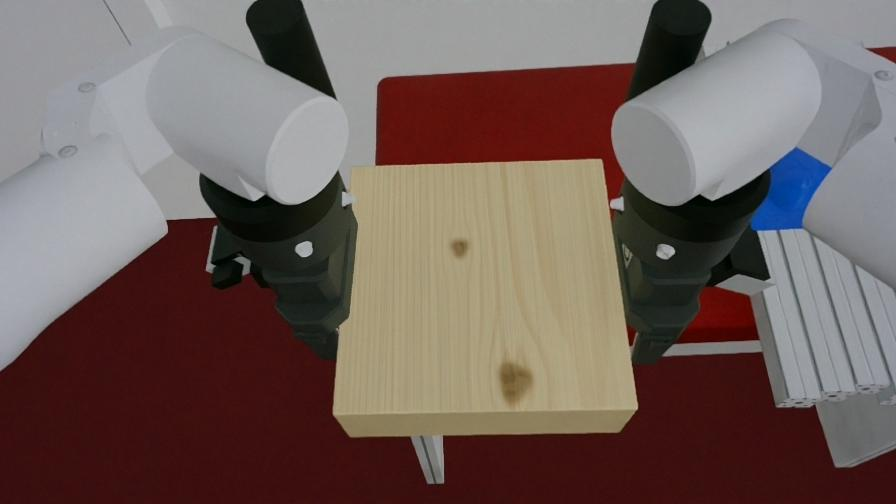

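>>> move --joints '{"left_shoulder_roll_rad": 0.543, "left_hand_roll_rad": 0.6, "right_shoulder_roll_rad": -0.543, "right_hand_roll_rad": -0.592}' --min_time_s 0.6 --cameras '[]'

Scene clock: 41.50 s.
Joint torques (N m): left_arm=[-26.84 -27.74 5.17 -21.29 9.74 -5.07 -2.89] | right_arm=[-34.02 34.76 -6.01 -23.1 -9.08 -9.48 -0.22]
External joint torques (N m): left_arm=[-6.61 -34.31 -1.04 -15.65 9.64 -4.93 -2.89] | right_arm=[-14.16 41.67 -0.24 -17.85 -9.23 -9.4 -0.22]
Motor temperatures (°C): left_arm=[31 28 31 36 34 33 37] | right_arm=[35 30 31 31 36 37 34]
Wrist force (N): left_arm=[9.1 54.2 -1.6] | right_arm=[-16.0 -66.7 13.8]
Wrist torque (N m): left_arm=[-1.46 0.10 3.17] | right_arm=[2.50 -0.72 -0.06]
Wrist force, peak (N): left_arm=[8.8 55.3 -1.2] | right_arm=[-16.0 -67.7 14.4]
move: done
base_odometry: x=+0.505 y=+1.237 heading=+0.001
lidar_m: 0.38 1.03 1.36 3.52 2.28 1.64 1.55 1.61 2.17 1.16 0.76 0.89
base_status: not commanded
joint_positions: torso_squat_rad=+0.462 torso_shift_rad=+0.000 torso_pitch_rad=+0.599 torso_yaw_rad=+0.000 left_shoulder_pitch_rad=-1.351 left_shoulder_roll_rad=+0.551 left_shoulder_yaw_rad=-0.711 left_elbow_rad=-1.005 left_forearm_roll_rad=+0.885 left_wrist_pitch_rad=+1.365 left_hand_roll_rad=+0.601 left_gripper_m=+0.099 right_shoulder_pitch_rad=-1.350 right_shoulder_roll_rad=-0.553 right_shoulder_yaw_rad=+0.712 right_elbow_rad=-1.005 right_forearm_roll_rad=-0.885 right_wrist_pitch_rad=+1.366 right_hand_roll_rad=-0.592 right_gripper_m=+0.099 head_pan_rad=+0.000 head_tilt_rad=+0.500
joint_status: all done
wheel_motors_off: 0
motor_effort: left_wheel=-5(5) right_wheel=+4(8)
chest: x=-0.0537 y=+0.0000 z=+1.1626 quat_wxyz=(+0.955, +0.000, +0.295, +0.000) (m; base frame)
left_hand: x=+0.4199 y=+0.1280 z=+0.7610 quat_wxyz=(+1.000, -0.027, +0.000, -0.006) (m; base frame)
right_hand: x=+0.4192 y=-0.1301 z=+0.7604 quat_wxyz=(+1.000, +0.025, +0.001, +0.009) (m; base frame)
pictures: none
No camera images: "cameras" was empty.

>>> move --joints '{"left_hand_roll_rad": 0.611}' --cameras '[]'

Scene clock: 42.53 s.
Joint torques (N m): left_arm=[-26.24 -26.57 5.19 -21.42 9.75 -5.14 -2.66] | right_arm=[-33.58 34.32 -5.87 -23.18 -9.01 -9.47 -0.22]
External joint torques (N m): left_arm=[-6.01 -33.13 -1.01 -15.78 9.64 -5 -2.66] | right_arm=[-13.71 41.24 -0.11 -17.93 -9.17 -9.39 -0.22]
Motor temperatures (°C): left_arm=[31 28 31 36 34 33 37] | right_arm=[35 30 31 31 36 37 34]
Wrist force (N): left_arm=[6.9 52.5 -0.6] | right_arm=[-13.6 -66.4 13.2]
Wrist torque (N m): left_arm=[-1.42 -0.13 2.43] | right_arm=[2.55 -0.38 -0.15]
Wrist force, peak (N): left_arm=[8.8 55.0 -1.5] | right_arm=[-15.9 -67.7 14.3]
move: done
base_odometry: x=+0.505 y=+1.237 heading=+0.001
lidar_m: 0.39 1.03 1.35 3.51 2.29 1.64 1.55 1.64 2.16 1.16 0.76 0.91
base_status: not commanded
joint_positions: torso_squat_rad=+0.462 torso_shift_rad=+0.000 torso_pitch_rad=+0.599 torso_yaw_rad=+0.000 left_shoulder_pitch_rad=-1.351 left_shoulder_roll_rad=+0.551 left_shoulder_yaw_rad=-0.711 left_elbow_rad=-1.005 left_forearm_roll_rad=+0.885 left_wrist_pitch_rad=+1.365 left_hand_roll_rad=+0.612 left_gripper_m=+0.099 right_shoulder_pitch_rad=-1.350 right_shoulder_roll_rad=-0.553 right_shoulder_yaw_rad=+0.712 right_elbow_rad=-1.005 right_forearm_roll_rad=-0.885 right_wrist_pitch_rad=+1.366 right_hand_roll_rad=-0.592 right_gripper_m=+0.099 head_pan_rad=+0.000 head_tilt_rad=+0.500
joint_status: all done
wheel_motors_off: 0
motor_effort: left_wheel=-5(5) right_wheel=+6(8)
chest: x=-0.0537 y=+0.0000 z=+1.1626 quat_wxyz=(+0.955, +0.000, +0.295, +0.000) (m; base frame)
left_hand: x=+0.4198 y=+0.1277 z=+0.7610 quat_wxyz=(+1.000, -0.027, +0.000, +0.000) (m; base frame)
right_hand: x=+0.4192 y=-0.1301 z=+0.7604 quat_wxyz=(+1.000, +0.025, +0.001, +0.009) (m; base frame)
pictures: none
No camera images: "cameras" was empty.

>>> move --joints '{"left_hand_roll_rad": 0.62}' --cameras '[]'

Scene clock: 44.27 s.
Joint torques (N m): left_arm=[-26.29 -25.97 8.24 -20.02 10.78 -6.23 1.36] | right_arm=[-32.47 34.31 -5.86 -23.13 -10.12 -9.23 -1.5]
External joint torques (N m): left_arm=[-6.06 -32.52 2.03 -14.38 10.68 -6.1 1.36] | right_arm=[-12.6 41.23 -0.09 -17.88 -10.28 -9.15 -1.5]
Motor temperatures (°C): left_arm=[31 28 31 36 35 33 37] | right_arm=[35 31 31 31 36 37 34]
Wrist force (N): left_arm=[0.9 57.0 1.0] | right_arm=[-7.4 -68.9 11.8]
Wrist torque (N m): left_arm=[-1.49 -0.89 -1.48] | right_arm=[2.61 0.59 1.66]
Wrist force, peak (N): left_arm=[-0.7 58.3 0.6] | right_arm=[-6.9 -69.4 12.1]
move: done
base_odometry: x=+0.505 y=+1.237 heading=+0.001
lidar_m: 0.38 1.03 1.36 3.52 2.28 1.62 1.55 1.62 2.17 1.15 0.77 0.92
base_status: not commanded
joint_positions: torso_squat_rad=+0.462 torso_shift_rad=+0.000 torso_pitch_rad=+0.599 torso_yaw_rad=+0.000 left_shoulder_pitch_rad=-1.351 left_shoulder_roll_rad=+0.551 left_shoulder_yaw_rad=-0.712 left_elbow_rad=-1.005 left_forearm_roll_rad=+0.884 left_wrist_pitch_rad=+1.365 left_hand_roll_rad=+0.620 left_gripper_m=+0.099 right_shoulder_pitch_rad=-1.350 right_shoulder_roll_rad=-0.553 right_shoulder_yaw_rad=+0.712 right_elbow_rad=-1.005 right_forearm_roll_rad=-0.884 right_wrist_pitch_rad=+1.366 right_hand_roll_rad=-0.592 right_gripper_m=+0.099 head_pan_rad=+0.000 head_tilt_rad=+0.500
joint_status: all done
wheel_motors_off: 0
motor_effort: left_wheel=-3(5) right_wheel=+6(7)
chest: x=-0.0537 y=+0.0000 z=+1.1626 quat_wxyz=(+0.955, +0.000, +0.295, +0.000) (m; base frame)
left_hand: x=+0.4196 y=+0.1277 z=+0.7610 quat_wxyz=(+1.000, -0.027, +0.000, +0.003) (m; base frame)
right_hand: x=+0.4194 y=-0.1301 z=+0.7605 quat_wxyz=(+1.000, +0.025, +0.001, +0.009) (m; base frame)
pictures: none
No camera images: "cameras" was empty.

>>> move --joints '{"left_hand_roll_rad": 0.616, "right_hand_roll_rad": -0.589}' --cameras '[]'

>>> move --joints '{"torso_squat_rad": 0.42}' --cameras '["head_camera"]'

Scene clock: 45.70 s.
Joint torques (N m): left_arm=[-26.34 -25.96 8.19 -19.91 10.24 -6.31 -1.12] | right_arm=[-32.43 34.58 -5.53 -23.68 -10.06 -9.06 0.26]
External joint torques (N m): left_arm=[-6.11 -32.51 1.98 -14.27 10.13 -6.17 -1.12] | right_arm=[-12.55 41.5 0.24 -18.43 -10.21 -8.98 0.26]
Motor temperatures (°C): left_arm=[31 28 31 36 35 33 37] | right_arm=[35 31 31 31 36 37 34]
Wrist force (N): left_arm=[2.5 54.1 0.7] | right_arm=[-8.9 -66.3 12.1]
Wrist torque (N m): left_arm=[-1.43 -0.61 1.37] | right_arm=[2.51 -0.02 -0.74]
Wrist force, peak (N): left_arm=[0.9 58.1 1.0] | right_arm=[-7.2 -69.5 12.4]
move: done
base_odometry: x=+0.505 y=+1.237 heading=+0.001
lidar_m: 0.38 1.03 1.36 3.52 2.29 1.64 1.54 1.63 2.17 1.15 0.76 0.90
base_status: not commanded
joint_positions: torso_squat_rad=+0.462 torso_shift_rad=+0.000 torso_pitch_rad=+0.599 torso_yaw_rad=+0.000 left_shoulder_pitch_rad=-1.351 left_shoulder_roll_rad=+0.551 left_shoulder_yaw_rad=-0.712 left_elbow_rad=-1.005 left_forearm_roll_rad=+0.884 left_wrist_pitch_rad=+1.365 left_hand_roll_rad=+0.616 left_gripper_m=+0.099 right_shoulder_pitch_rad=-1.350 right_shoulder_roll_rad=-0.553 right_shoulder_yaw_rad=+0.712 right_elbow_rad=-1.004 right_forearm_roll_rad=-0.884 right_wrist_pitch_rad=+1.366 right_hand_roll_rad=-0.589 right_gripper_m=+0.099 head_pan_rad=+0.000 head_tilt_rad=+0.500
joint_status: all done
wheel_motors_off: 0
motor_effort: left_wheel=-4(5) right_wheel=+4(8)
chest: x=-0.0537 y=+0.0000 z=+1.1626 quat_wxyz=(+0.955, +0.000, +0.295, +0.000) (m; base frame)
left_hand: x=+0.4196 y=+0.1276 z=+0.7610 quat_wxyz=(+1.000, -0.027, +0.000, +0.002) (m; base frame)
right_hand: x=+0.4194 y=-0.1301 z=+0.7605 quat_wxyz=(+1.000, +0.025, +0.001, +0.010) (m; base frame)
pictures: none
No camera images: "cameras" was empty.

Scene clock: 46.50 s.
Joint torques (N m): left_arm=[-32.98 -25.71 9.62 -23.3 10.51 -6.76 -0.89] | right_arm=[-35.86 28.58 -7.68 -25.11 -9.26 -6.95 0.46]
External joint torques (N m): left_arm=[-12.81 -32.25 3.44 -17.66 10.4 -6.63 -0.89] | right_arm=[-16.04 35.45 -1.93 -19.85 -9.41 -6.88 0.46]
Motor temperatures (°C): left_arm=[31 28 31 37 35 33 37] | right_arm=[35 31 31 32 37 37 34]
Wrist force (N): left_arm=[3.2 57.9 -15.4] | right_arm=[-1.8 -55.2 -14.5]
Wrist torque (N m): left_arm=[-1.34 -0.26 1.01] | right_arm=[1.41 0.42 -0.93]
Wrist force, peak (N): left_arm=[2.9 58.6 -16.3] | right_arm=[-8.8 -66.1 11.8]
move: done
base_odometry: x=+0.505 y=+1.237 heading=+0.001
lidar_m: 0.38 1.02 1.36 3.51 2.30 1.64 1.54 1.62 2.16 1.15 0.76 0.90
base_status: not commanded
joint_positions: torso_squat_rad=+0.420 torso_shift_rad=+0.000 torso_pitch_rad=+0.601 torso_yaw_rad=+0.000 left_shoulder_pitch_rad=-1.350 left_shoulder_roll_rad=+0.551 left_shoulder_yaw_rad=-0.713 left_elbow_rad=-1.005 left_forearm_roll_rad=+0.884 left_wrist_pitch_rad=+1.366 left_hand_roll_rad=+0.616 left_gripper_m=+0.099 right_shoulder_pitch_rad=-1.349 right_shoulder_roll_rad=-0.552 right_shoulder_yaw_rad=+0.712 right_elbow_rad=-1.004 right_forearm_roll_rad=-0.885 right_wrist_pitch_rad=+1.366 right_hand_roll_rad=-0.589 right_gripper_m=+0.099 head_pan_rad=+0.000 head_tilt_rad=+0.500
joint_status: all done
wheel_motors_off: 0
motor_effort: left_wheel=-3(7) right_wheel=+5(9)
chest: x=-0.0529 y=+0.0000 z=+1.1749 quat_wxyz=(+0.955, +0.000, +0.296, +0.000) (m; base frame)
left_hand: x=+0.4189 y=+0.1284 z=+0.7716 quat_wxyz=(+1.000, -0.026, +0.002, +0.002) (m; base frame)
right_hand: x=+0.4188 y=-0.1293 z=+0.7714 quat_wxyz=(+1.000, +0.026, +0.002, +0.011) (m; base frame)
pictures: head_camera
camera_calibration:
head_camera: T_world_to_cam=[[-0.0135637, -0.999502, -0.0285085, 0.0380233], [-0.864133, 0.0260618, -0.502588, 0.786498], [0.50308, 0.0178182, -0.864056, 1.05272], [0, 0, 0, 1]] pos_world=[0.150554, -0.00125082, 1.30598]

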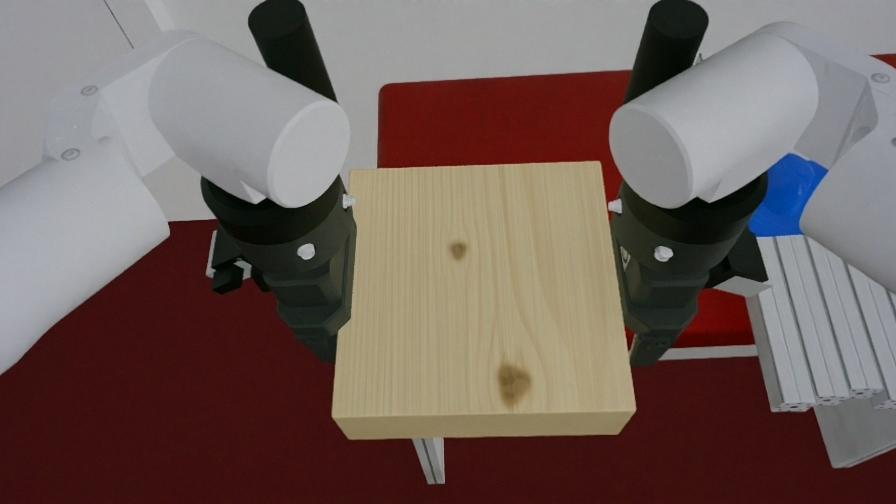

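>>> move --joints '{"torso_squat_rad": 0.1}' --cameras '[]'

>>> move --base '{"x_m_s": -0.28, "for_s": 1.8}' --joints '{"torso_squat_rad": 0.0}' --cameras '["head_camera"]'

>>> move --base '{"turn_rad_s": -0.7, "for_s": 2.245}' --cameras '[]'

>>> move --base '{"x_m_s": 0.35, "for_s": 4.39}' --cameras '[]'

>>> move --base '{"turn_rad_s": 0.7, "for_s": 2.265}' --cameras '["head_camera"]'

Scene clock: 56.57 s.
Joint torques (N m): left_arm=[-33.3 -25.87 9.91 -23.55 10.48 -6.9 -0.97] | right_arm=[-36.31 28.65 -8.05 -25.13 -9.21 -6.81 0.51]
External joint torques (N m): left_arm=[-13.13 -32.42 3.73 -17.91 10.37 -6.77 -0.97] | right_arm=[-16.48 35.53 -2.3 -19.87 -9.36 -6.73 0.51]
Motor temperatures (°C): left_arm=[32 29 31 38 36 33 37] | right_arm=[36 31 32 33 38 38 34]
Wrist force (N): left_arm=[2.7 57.4 -15.9] | right_arm=[-1.8 -54.8 -14.3]
Wrist torque (N m): left_arm=[-1.27 -0.35 0.96] | right_arm=[1.40 0.43 -0.91]
Wrist force, peak (N): left_arm=[2.9 58.8 -15.9] | right_arm=[-1.9 -55.9 -15.0]
move: done
base_odometry: x=+0.505 y=+1.237 heading=+0.001
lidar_m: 0.39 1.02 1.36 3.52 2.29 1.63 1.55 1.62 2.18 1.15 0.76 0.90
base_status: not commanded
joint_positions: torso_squat_rad=+0.100 torso_shift_rad=+0.000 torso_pitch_rad=+0.601 torso_yaw_rad=+0.000 left_shoulder_pitch_rad=-1.350 left_shoulder_roll_rad=+0.551 left_shoulder_yaw_rad=-0.713 left_elbow_rad=-1.005 left_forearm_roll_rad=+0.884 left_wrist_pitch_rad=+1.366 left_hand_roll_rad=+0.616 left_gripper_m=+0.099 right_shoulder_pitch_rad=-1.349 right_shoulder_roll_rad=-0.552 right_shoulder_yaw_rad=+0.713 right_elbow_rad=-1.004 right_forearm_roll_rad=-0.885 right_wrist_pitch_rad=+1.366 right_hand_roll_rad=-0.589 right_gripper_m=+0.099 head_pan_rad=+0.000 head_tilt_rad=+0.500
joint_status: all done
wheel_motors_off: 0
motor_effort: left_wheel=-3(6) right_wheel=+4(6)
chest: x=-0.0528 y=+0.0000 z=+1.2322 quat_wxyz=(+0.955, +0.000, +0.296, +0.000) (m; base frame)
left_hand: x=+0.4189 y=+0.1285 z=+0.8288 quat_wxyz=(+1.000, -0.026, +0.002, +0.002) (m; base frame)
right_hand: x=+0.4188 y=-0.1293 z=+0.8286 quat_wxyz=(+1.000, +0.026, +0.002, +0.011) (m; base frame)
pictures: none
No camera images: "cameras" was empty.

Scene clock: 59.40 s.
Joint torques (N m): left_arm=[-33.9 -25.47 10.17 -23.5 10.64 -6.99 -0.9] | right_arm=[-37.16 27.9 -8.15 -25.54 -9.17 -6.93 0.56]
External joint torques (N m): left_arm=[-13.73 -32.01 3.99 -17.86 10.53 -6.86 -0.9] | right_arm=[-17.33 34.77 -2.4 -20.28 -9.32 -6.86 0.56]
Motor temperatures (°C): left_arm=[32 29 31 38 36 33 37] | right_arm=[36 32 32 34 38 38 34]
Wrist force (N): left_arm=[2.2 57.4 -16.4] | right_arm=[-1.2 -54.4 -14.9]
Wrist torque (N m): left_arm=[-1.26 -0.39 0.94] | right_arm=[1.38 0.48 -0.97]
Wrist force, peak (N): left_arm=[2.5 58.3 -16.8] | right_arm=[-1.9 -55.5 -15.3]
move: done
base_odometry: x=+0.001 y=+1.237 heading=+0.000
lidar_m: 0.88 1.52 2.00 4.35 1.55 1.11 1.05 1.11 1.49 3.66 1.37 1.12
base_status: done (sent for 1.8 of 1.8 s)
joint_positions: torso_squat_rad=+0.000 torso_shift_rad=+0.000 torso_pitch_rad=+0.601 torso_yaw_rad=+0.000 left_shoulder_pitch_rad=-1.349 left_shoulder_roll_rad=+0.551 left_shoulder_yaw_rad=-0.713 left_elbow_rad=-1.005 left_forearm_roll_rad=+0.884 left_wrist_pitch_rad=+1.366 left_hand_roll_rad=+0.616 left_gripper_m=+0.099 right_shoulder_pitch_rad=-1.349 right_shoulder_roll_rad=-0.552 right_shoulder_yaw_rad=+0.713 right_elbow_rad=-1.004 right_forearm_roll_rad=-0.885 right_wrist_pitch_rad=+1.366 right_hand_roll_rad=-0.589 right_gripper_m=+0.099 head_pan_rad=+0.000 head_tilt_rad=+0.500
joint_status: all done
wheel_motors_off: 0
motor_effort: left_wheel=-9(24) right_wheel=+10(35)
chest: x=-0.0529 y=+0.0000 z=+1.2357 quat_wxyz=(+0.955, +0.000, +0.296, +0.000) (m; base frame)
left_hand: x=+0.4188 y=+0.1285 z=+0.8323 quat_wxyz=(+1.000, -0.026, +0.002, +0.002) (m; base frame)
right_hand: x=+0.4187 y=-0.1292 z=+0.8320 quat_wxyz=(+1.000, +0.026, +0.002, +0.011) (m; base frame)
pictures: head_camera
camera_calibration:
head_camera: T_world_to_cam=[[-0.0135601, -0.999502, -0.0285065, 0.0397562], [-0.864133, 0.0260577, -0.502588, 0.817106], [0.50308, 0.0178183, -0.864056, 1.10534], [0, 0, 0, 1]] pos_world=[0.150554, -0.00125083, 1.36688]

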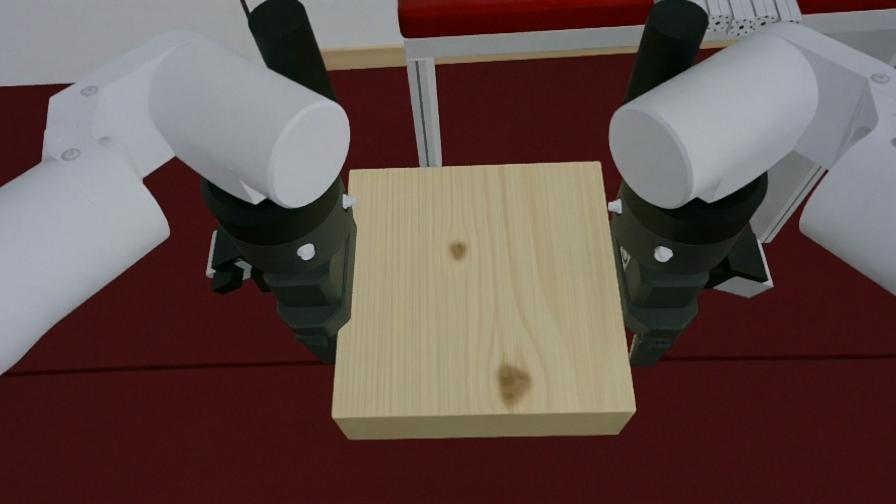

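Scene clock: 63.37 s.
Joint torques (N m): left_arm=[-33.84 -25.49 10.18 -23.63 10.56 -7.06 -0.95] | right_arm=[-37.32 28.01 -8.14 -25.45 -9.11 -6.95 0.62]
External joint torques (N m): left_arm=[-13.67 -32.04 3.99 -17.99 10.45 -6.93 -0.95] | right_arm=[-17.49 34.88 -2.39 -20.2 -9.26 -6.88 0.62]
Motor temperatures (°C): left_arm=[32 29 31 38 36 34 37] | right_arm=[36 32 32 34 38 38 34]
Wrist force (N): left_arm=[1.3 57.3 -15.8] | right_arm=[-1.2 -55.4 -14.4]
Wrist torque (N m): left_arm=[-1.25 -0.45 0.93] | right_arm=[1.44 0.45 -1.03]
Wrist force, peak (N): left_arm=[1.8 58.6 -16.3] | right_arm=[-1.8 -55.9 -14.6]
move: done
base_odometry: x=+0.001 y=+1.237 heading=-1.563
lidar_m: 3.67 1.36 1.11 0.88 1.52 2.02 4.36 1.57 1.12 1.06 1.09 1.46
base_status: done (sent for 2.23 of 2.23 s)
joint_positions: torso_squat_rad=+0.000 torso_shift_rad=+0.000 torso_pitch_rad=+0.601 torso_yaw_rad=+0.000 left_shoulder_pitch_rad=-1.349 left_shoulder_roll_rad=+0.551 left_shoulder_yaw_rad=-0.713 left_elbow_rad=-1.004 left_forearm_roll_rad=+0.884 left_wrist_pitch_rad=+1.366 left_hand_roll_rad=+0.616 left_gripper_m=+0.099 right_shoulder_pitch_rad=-1.349 right_shoulder_roll_rad=-0.552 right_shoulder_yaw_rad=+0.713 right_elbow_rad=-1.004 right_forearm_roll_rad=-0.885 right_wrist_pitch_rad=+1.366 right_hand_roll_rad=-0.589 right_gripper_m=+0.099 head_pan_rad=+0.000 head_tilt_rad=+0.500
joint_status: not commanded
wheel_motors_off: 0
motor_effort: left_wheel=+16(44) right_wheel=-2(43)
chest: x=-0.0528 y=+0.0001 z=+1.2357 quat_wxyz=(+0.955, +0.000, +0.296, +0.000) (m; base frame)
left_hand: x=+0.4188 y=+0.1285 z=+0.8323 quat_wxyz=(+1.000, -0.026, +0.002, +0.002) (m; base frame)
right_hand: x=+0.4187 y=-0.1292 z=+0.8320 quat_wxyz=(+1.000, +0.026, +0.002, +0.011) (m; base frame)
pictures: none
No camera images: "cameras" was empty.

Scene clock: 68.93 s.
Joint torques (N m): left_arm=[-33.74 -25.73 10.26 -23.79 10.49 -7.03 -1] | right_arm=[-36.89 27.08 -7.69 -25.45 -9.08 -6.8 0.58]
External joint torques (N m): left_arm=[-13.56 -32.27 4.07 -18.15 10.38 -6.91 -1] | right_arm=[-17.06 33.96 -1.95 -20.2 -9.23 -6.72 0.58]
Motor temperatures (°C): left_arm=[32 29 32 39 37 34 37] | right_arm=[37 32 32 35 38 38 34]
Wrist force (N): left_arm=[2.2 57.7 -16.1] | right_arm=[-1.2 -55.1 -14.1]
Wrist torque (N m): left_arm=[-1.27 -0.36 0.90] | right_arm=[1.40 0.46 -1.01]
Wrist force, peak (N): left_arm=[2.3 58.4 -16.5] | right_arm=[-2.5 -56.2 -14.0]
move: done
base_odometry: x=+0.013 y=-0.303 heading=-1.563
lidar_m: 3.45 1.16 0.80 0.76 0.79 1.83 4.59 1.49 1.06 1.02 1.03 1.37
base_status: done (sent for 4.4 of 4.4 s)
joint_positions: torso_squat_rad=+0.000 torso_shift_rad=+0.000 torso_pitch_rad=+0.601 torso_yaw_rad=+0.000 left_shoulder_pitch_rad=-1.349 left_shoulder_roll_rad=+0.551 left_shoulder_yaw_rad=-0.713 left_elbow_rad=-1.004 left_forearm_roll_rad=+0.884 left_wrist_pitch_rad=+1.366 left_hand_roll_rad=+0.616 left_gripper_m=+0.099 right_shoulder_pitch_rad=-1.349 right_shoulder_roll_rad=-0.552 right_shoulder_yaw_rad=+0.713 right_elbow_rad=-1.004 right_forearm_roll_rad=-0.885 right_wrist_pitch_rad=+1.366 right_hand_roll_rad=-0.589 right_gripper_m=+0.099 head_pan_rad=+0.000 head_tilt_rad=+0.500
joint_status: not commanded
wheel_motors_off: 0
motor_effort: left_wheel=+0(46) right_wheel=-1(35)
chest: x=-0.0527 y=+0.0001 z=+1.2357 quat_wxyz=(+0.955, +0.000, +0.296, +0.000) (m; base frame)
left_hand: x=+0.4189 y=+0.1285 z=+0.8322 quat_wxyz=(+1.000, -0.026, +0.002, +0.002) (m; base frame)
right_hand: x=+0.4187 y=-0.1291 z=+0.8319 quat_wxyz=(+1.000, +0.026, +0.002, +0.011) (m; base frame)
pictures: none
No camera images: "cameras" was empty.

Scene clock: 72.93 s.
Joint torques (N m): left_arm=[-33.66 -25.28 10.34 -23.62 10.57 -6.93 -0.94] | right_arm=[-37.46 27.45 -7.99 -25.76 -8.99 -6.85 0.7]
External joint torques (N m): left_arm=[-13.49 -31.82 4.15 -17.98 10.46 -6.81 -0.94] | right_arm=[-17.64 34.33 -2.24 -20.51 -9.14 -6.77 0.7]
Motor temperatures (°C): left_arm=[33 29 32 39 37 34 37] | right_arm=[37 32 32 35 39 38 34]
Wrist force (N): left_arm=[1.9 57.3 -15.7] | right_arm=[-1.3 -55.9 -14.5]
Wrist torque (N m): left_arm=[-1.28 -0.38 0.91] | right_arm=[1.48 0.41 -1.00]
Wrist force, peak (N): left_arm=[1.9 58.8 -15.9] | right_arm=[-1.3 -56.4 -15.2]
move: done
base_odometry: x=+0.013 y=-0.303 heading=+0.023
lidar_m: 0.77 0.80 1.82 4.07 1.43 1.04 1.00 1.05 1.43 3.81 1.10 0.81
base_status: done (sent for 2.27 of 2.27 s)
joint_positions: torso_squat_rad=+0.000 torso_shift_rad=+0.000 torso_pitch_rad=+0.601 torso_yaw_rad=+0.000 left_shoulder_pitch_rad=-1.349 left_shoulder_roll_rad=+0.551 left_shoulder_yaw_rad=-0.713 left_elbow_rad=-1.004 left_forearm_roll_rad=+0.884 left_wrist_pitch_rad=+1.366 left_hand_roll_rad=+0.616 left_gripper_m=+0.099 right_shoulder_pitch_rad=-1.349 right_shoulder_roll_rad=-0.552 right_shoulder_yaw_rad=+0.713 right_elbow_rad=-1.004 right_forearm_roll_rad=-0.885 right_wrist_pitch_rad=+1.366 right_hand_roll_rad=-0.589 right_gripper_m=+0.099 head_pan_rad=+0.000 head_tilt_rad=+0.500
joint_status: not commanded
wheel_motors_off: 0
motor_effort: left_wheel=-1(39) right_wheel=+16(36)
chest: x=-0.0528 y=+0.0001 z=+1.2357 quat_wxyz=(+0.955, +0.000, +0.296, +0.000) (m; base frame)
left_hand: x=+0.4188 y=+0.1285 z=+0.8322 quat_wxyz=(+1.000, -0.026, +0.002, +0.002) (m; base frame)
right_hand: x=+0.4187 y=-0.1291 z=+0.8319 quat_wxyz=(+1.000, +0.026, +0.002, +0.011) (m; base frame)
pictures: head_camera
camera_calibration:
head_camera: T_world_to_cam=[[-0.0135676, -0.999502, -0.0285052, 0.0397541], [-0.864202, 0.0260612, -0.50247, 0.816992], [0.502962, 0.0178169, -0.864125, 1.10531], [0, 0, 0, 1]] pos_world=[0.150654, -0.00125082, 1.36678]

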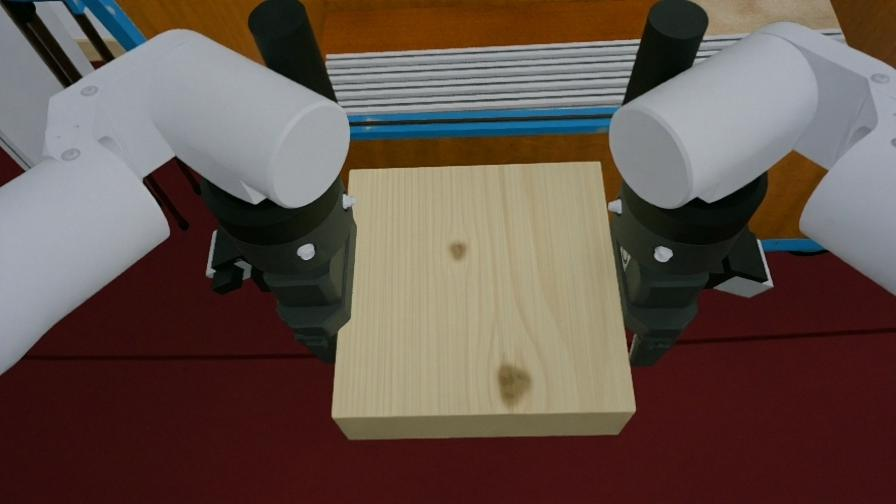

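>>> move --base '{"x_m_s": 0.25, "for_s": 2.19}' --cameras '["head_camera"]'

Scene clock: 79.30 s.
Joint torques (N m): left_arm=[-33.61 -25.31 10.67 -23.86 10.58 -7.12 -0.94] | right_arm=[-37.21 27.4 -8.05 -25.86 -9.11 -6.86 0.77]
External joint torques (N m): left_arm=[-13.44 -31.85 4.48 -18.23 10.47 -7 -0.94] | right_arm=[-17.38 34.27 -2.31 -20.6 -9.26 -6.78 0.77]
Motor temperatures (°C): left_arm=[33 29 32 39 37 34 37] | right_arm=[37 32 32 36 39 38 34]
Wrist force (N): left_arm=[1.9 57.6 -15.2] | right_arm=[-1.2 -55.6 -13.7]
Wrist torque (N m): left_arm=[-1.34 -0.40 0.90] | right_arm=[1.47 0.45 -1.00]
Wrist force, peak (N): left_arm=[2.0 58.9 -16.3] | right_arm=[-0.5 -56.0 -14.3]
move: done
base_odometry: x=+0.563 y=-0.290 heading=+0.023
lidar_m: 0.21 0.23 0.33 1.62 2.23 1.62 1.55 1.62 2.20 4.13 0.33 0.23
base_status: done (sent for 2.2 of 2.2 s)
joint_positions: torso_squat_rad=+0.000 torso_shift_rad=+0.000 torso_pitch_rad=+0.601 torso_yaw_rad=+0.000 left_shoulder_pitch_rad=-1.349 left_shoulder_roll_rad=+0.551 left_shoulder_yaw_rad=-0.713 left_elbow_rad=-1.004 left_forearm_roll_rad=+0.884 left_wrist_pitch_rad=+1.366 left_hand_roll_rad=+0.616 left_gripper_m=+0.099 right_shoulder_pitch_rad=-1.349 right_shoulder_roll_rad=-0.552 right_shoulder_yaw_rad=+0.713 right_elbow_rad=-1.004 right_forearm_roll_rad=-0.885 right_wrist_pitch_rad=+1.366 right_hand_roll_rad=-0.589 right_gripper_m=+0.099 head_pan_rad=+0.000 head_tilt_rad=+0.500
joint_status: not commanded
wheel_motors_off: 0
motor_effort: left_wheel=+3(34) right_wheel=-3(48)
chest: x=-0.0528 y=+0.0001 z=+1.2357 quat_wxyz=(+0.955, +0.000, +0.296, +0.000) (m; base frame)
left_hand: x=+0.4188 y=+0.1285 z=+0.8322 quat_wxyz=(+1.000, -0.026, +0.002, +0.002) (m; base frame)
right_hand: x=+0.4187 y=-0.1291 z=+0.8319 quat_wxyz=(+1.000, +0.026, +0.002, +0.011) (m; base frame)
pictures: head_camera
camera_calibration:
head_camera: T_world_to_cam=[[-0.0135676, -0.999502, -0.0285052, 0.0397541], [-0.864202, 0.0260612, -0.50247, 0.816992], [0.502962, 0.0178169, -0.864125, 1.10531], [0, 0, 0, 1]] pos_world=[0.150654, -0.00125082, 1.36678]

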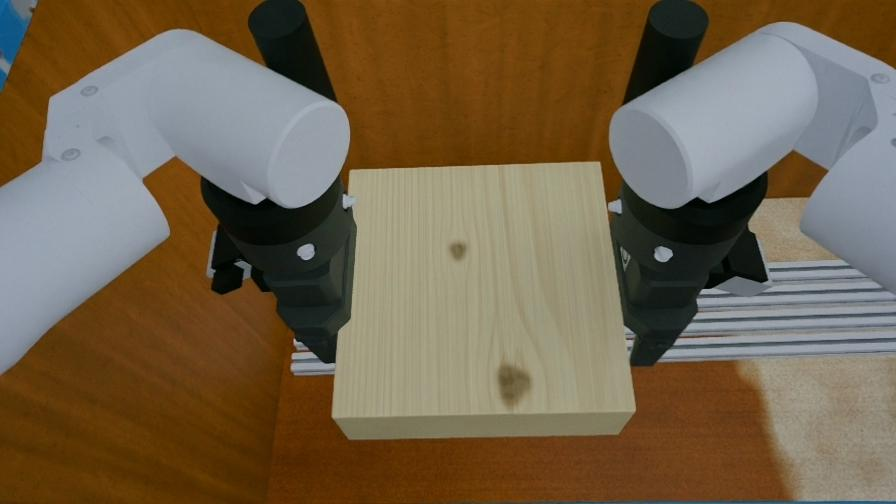

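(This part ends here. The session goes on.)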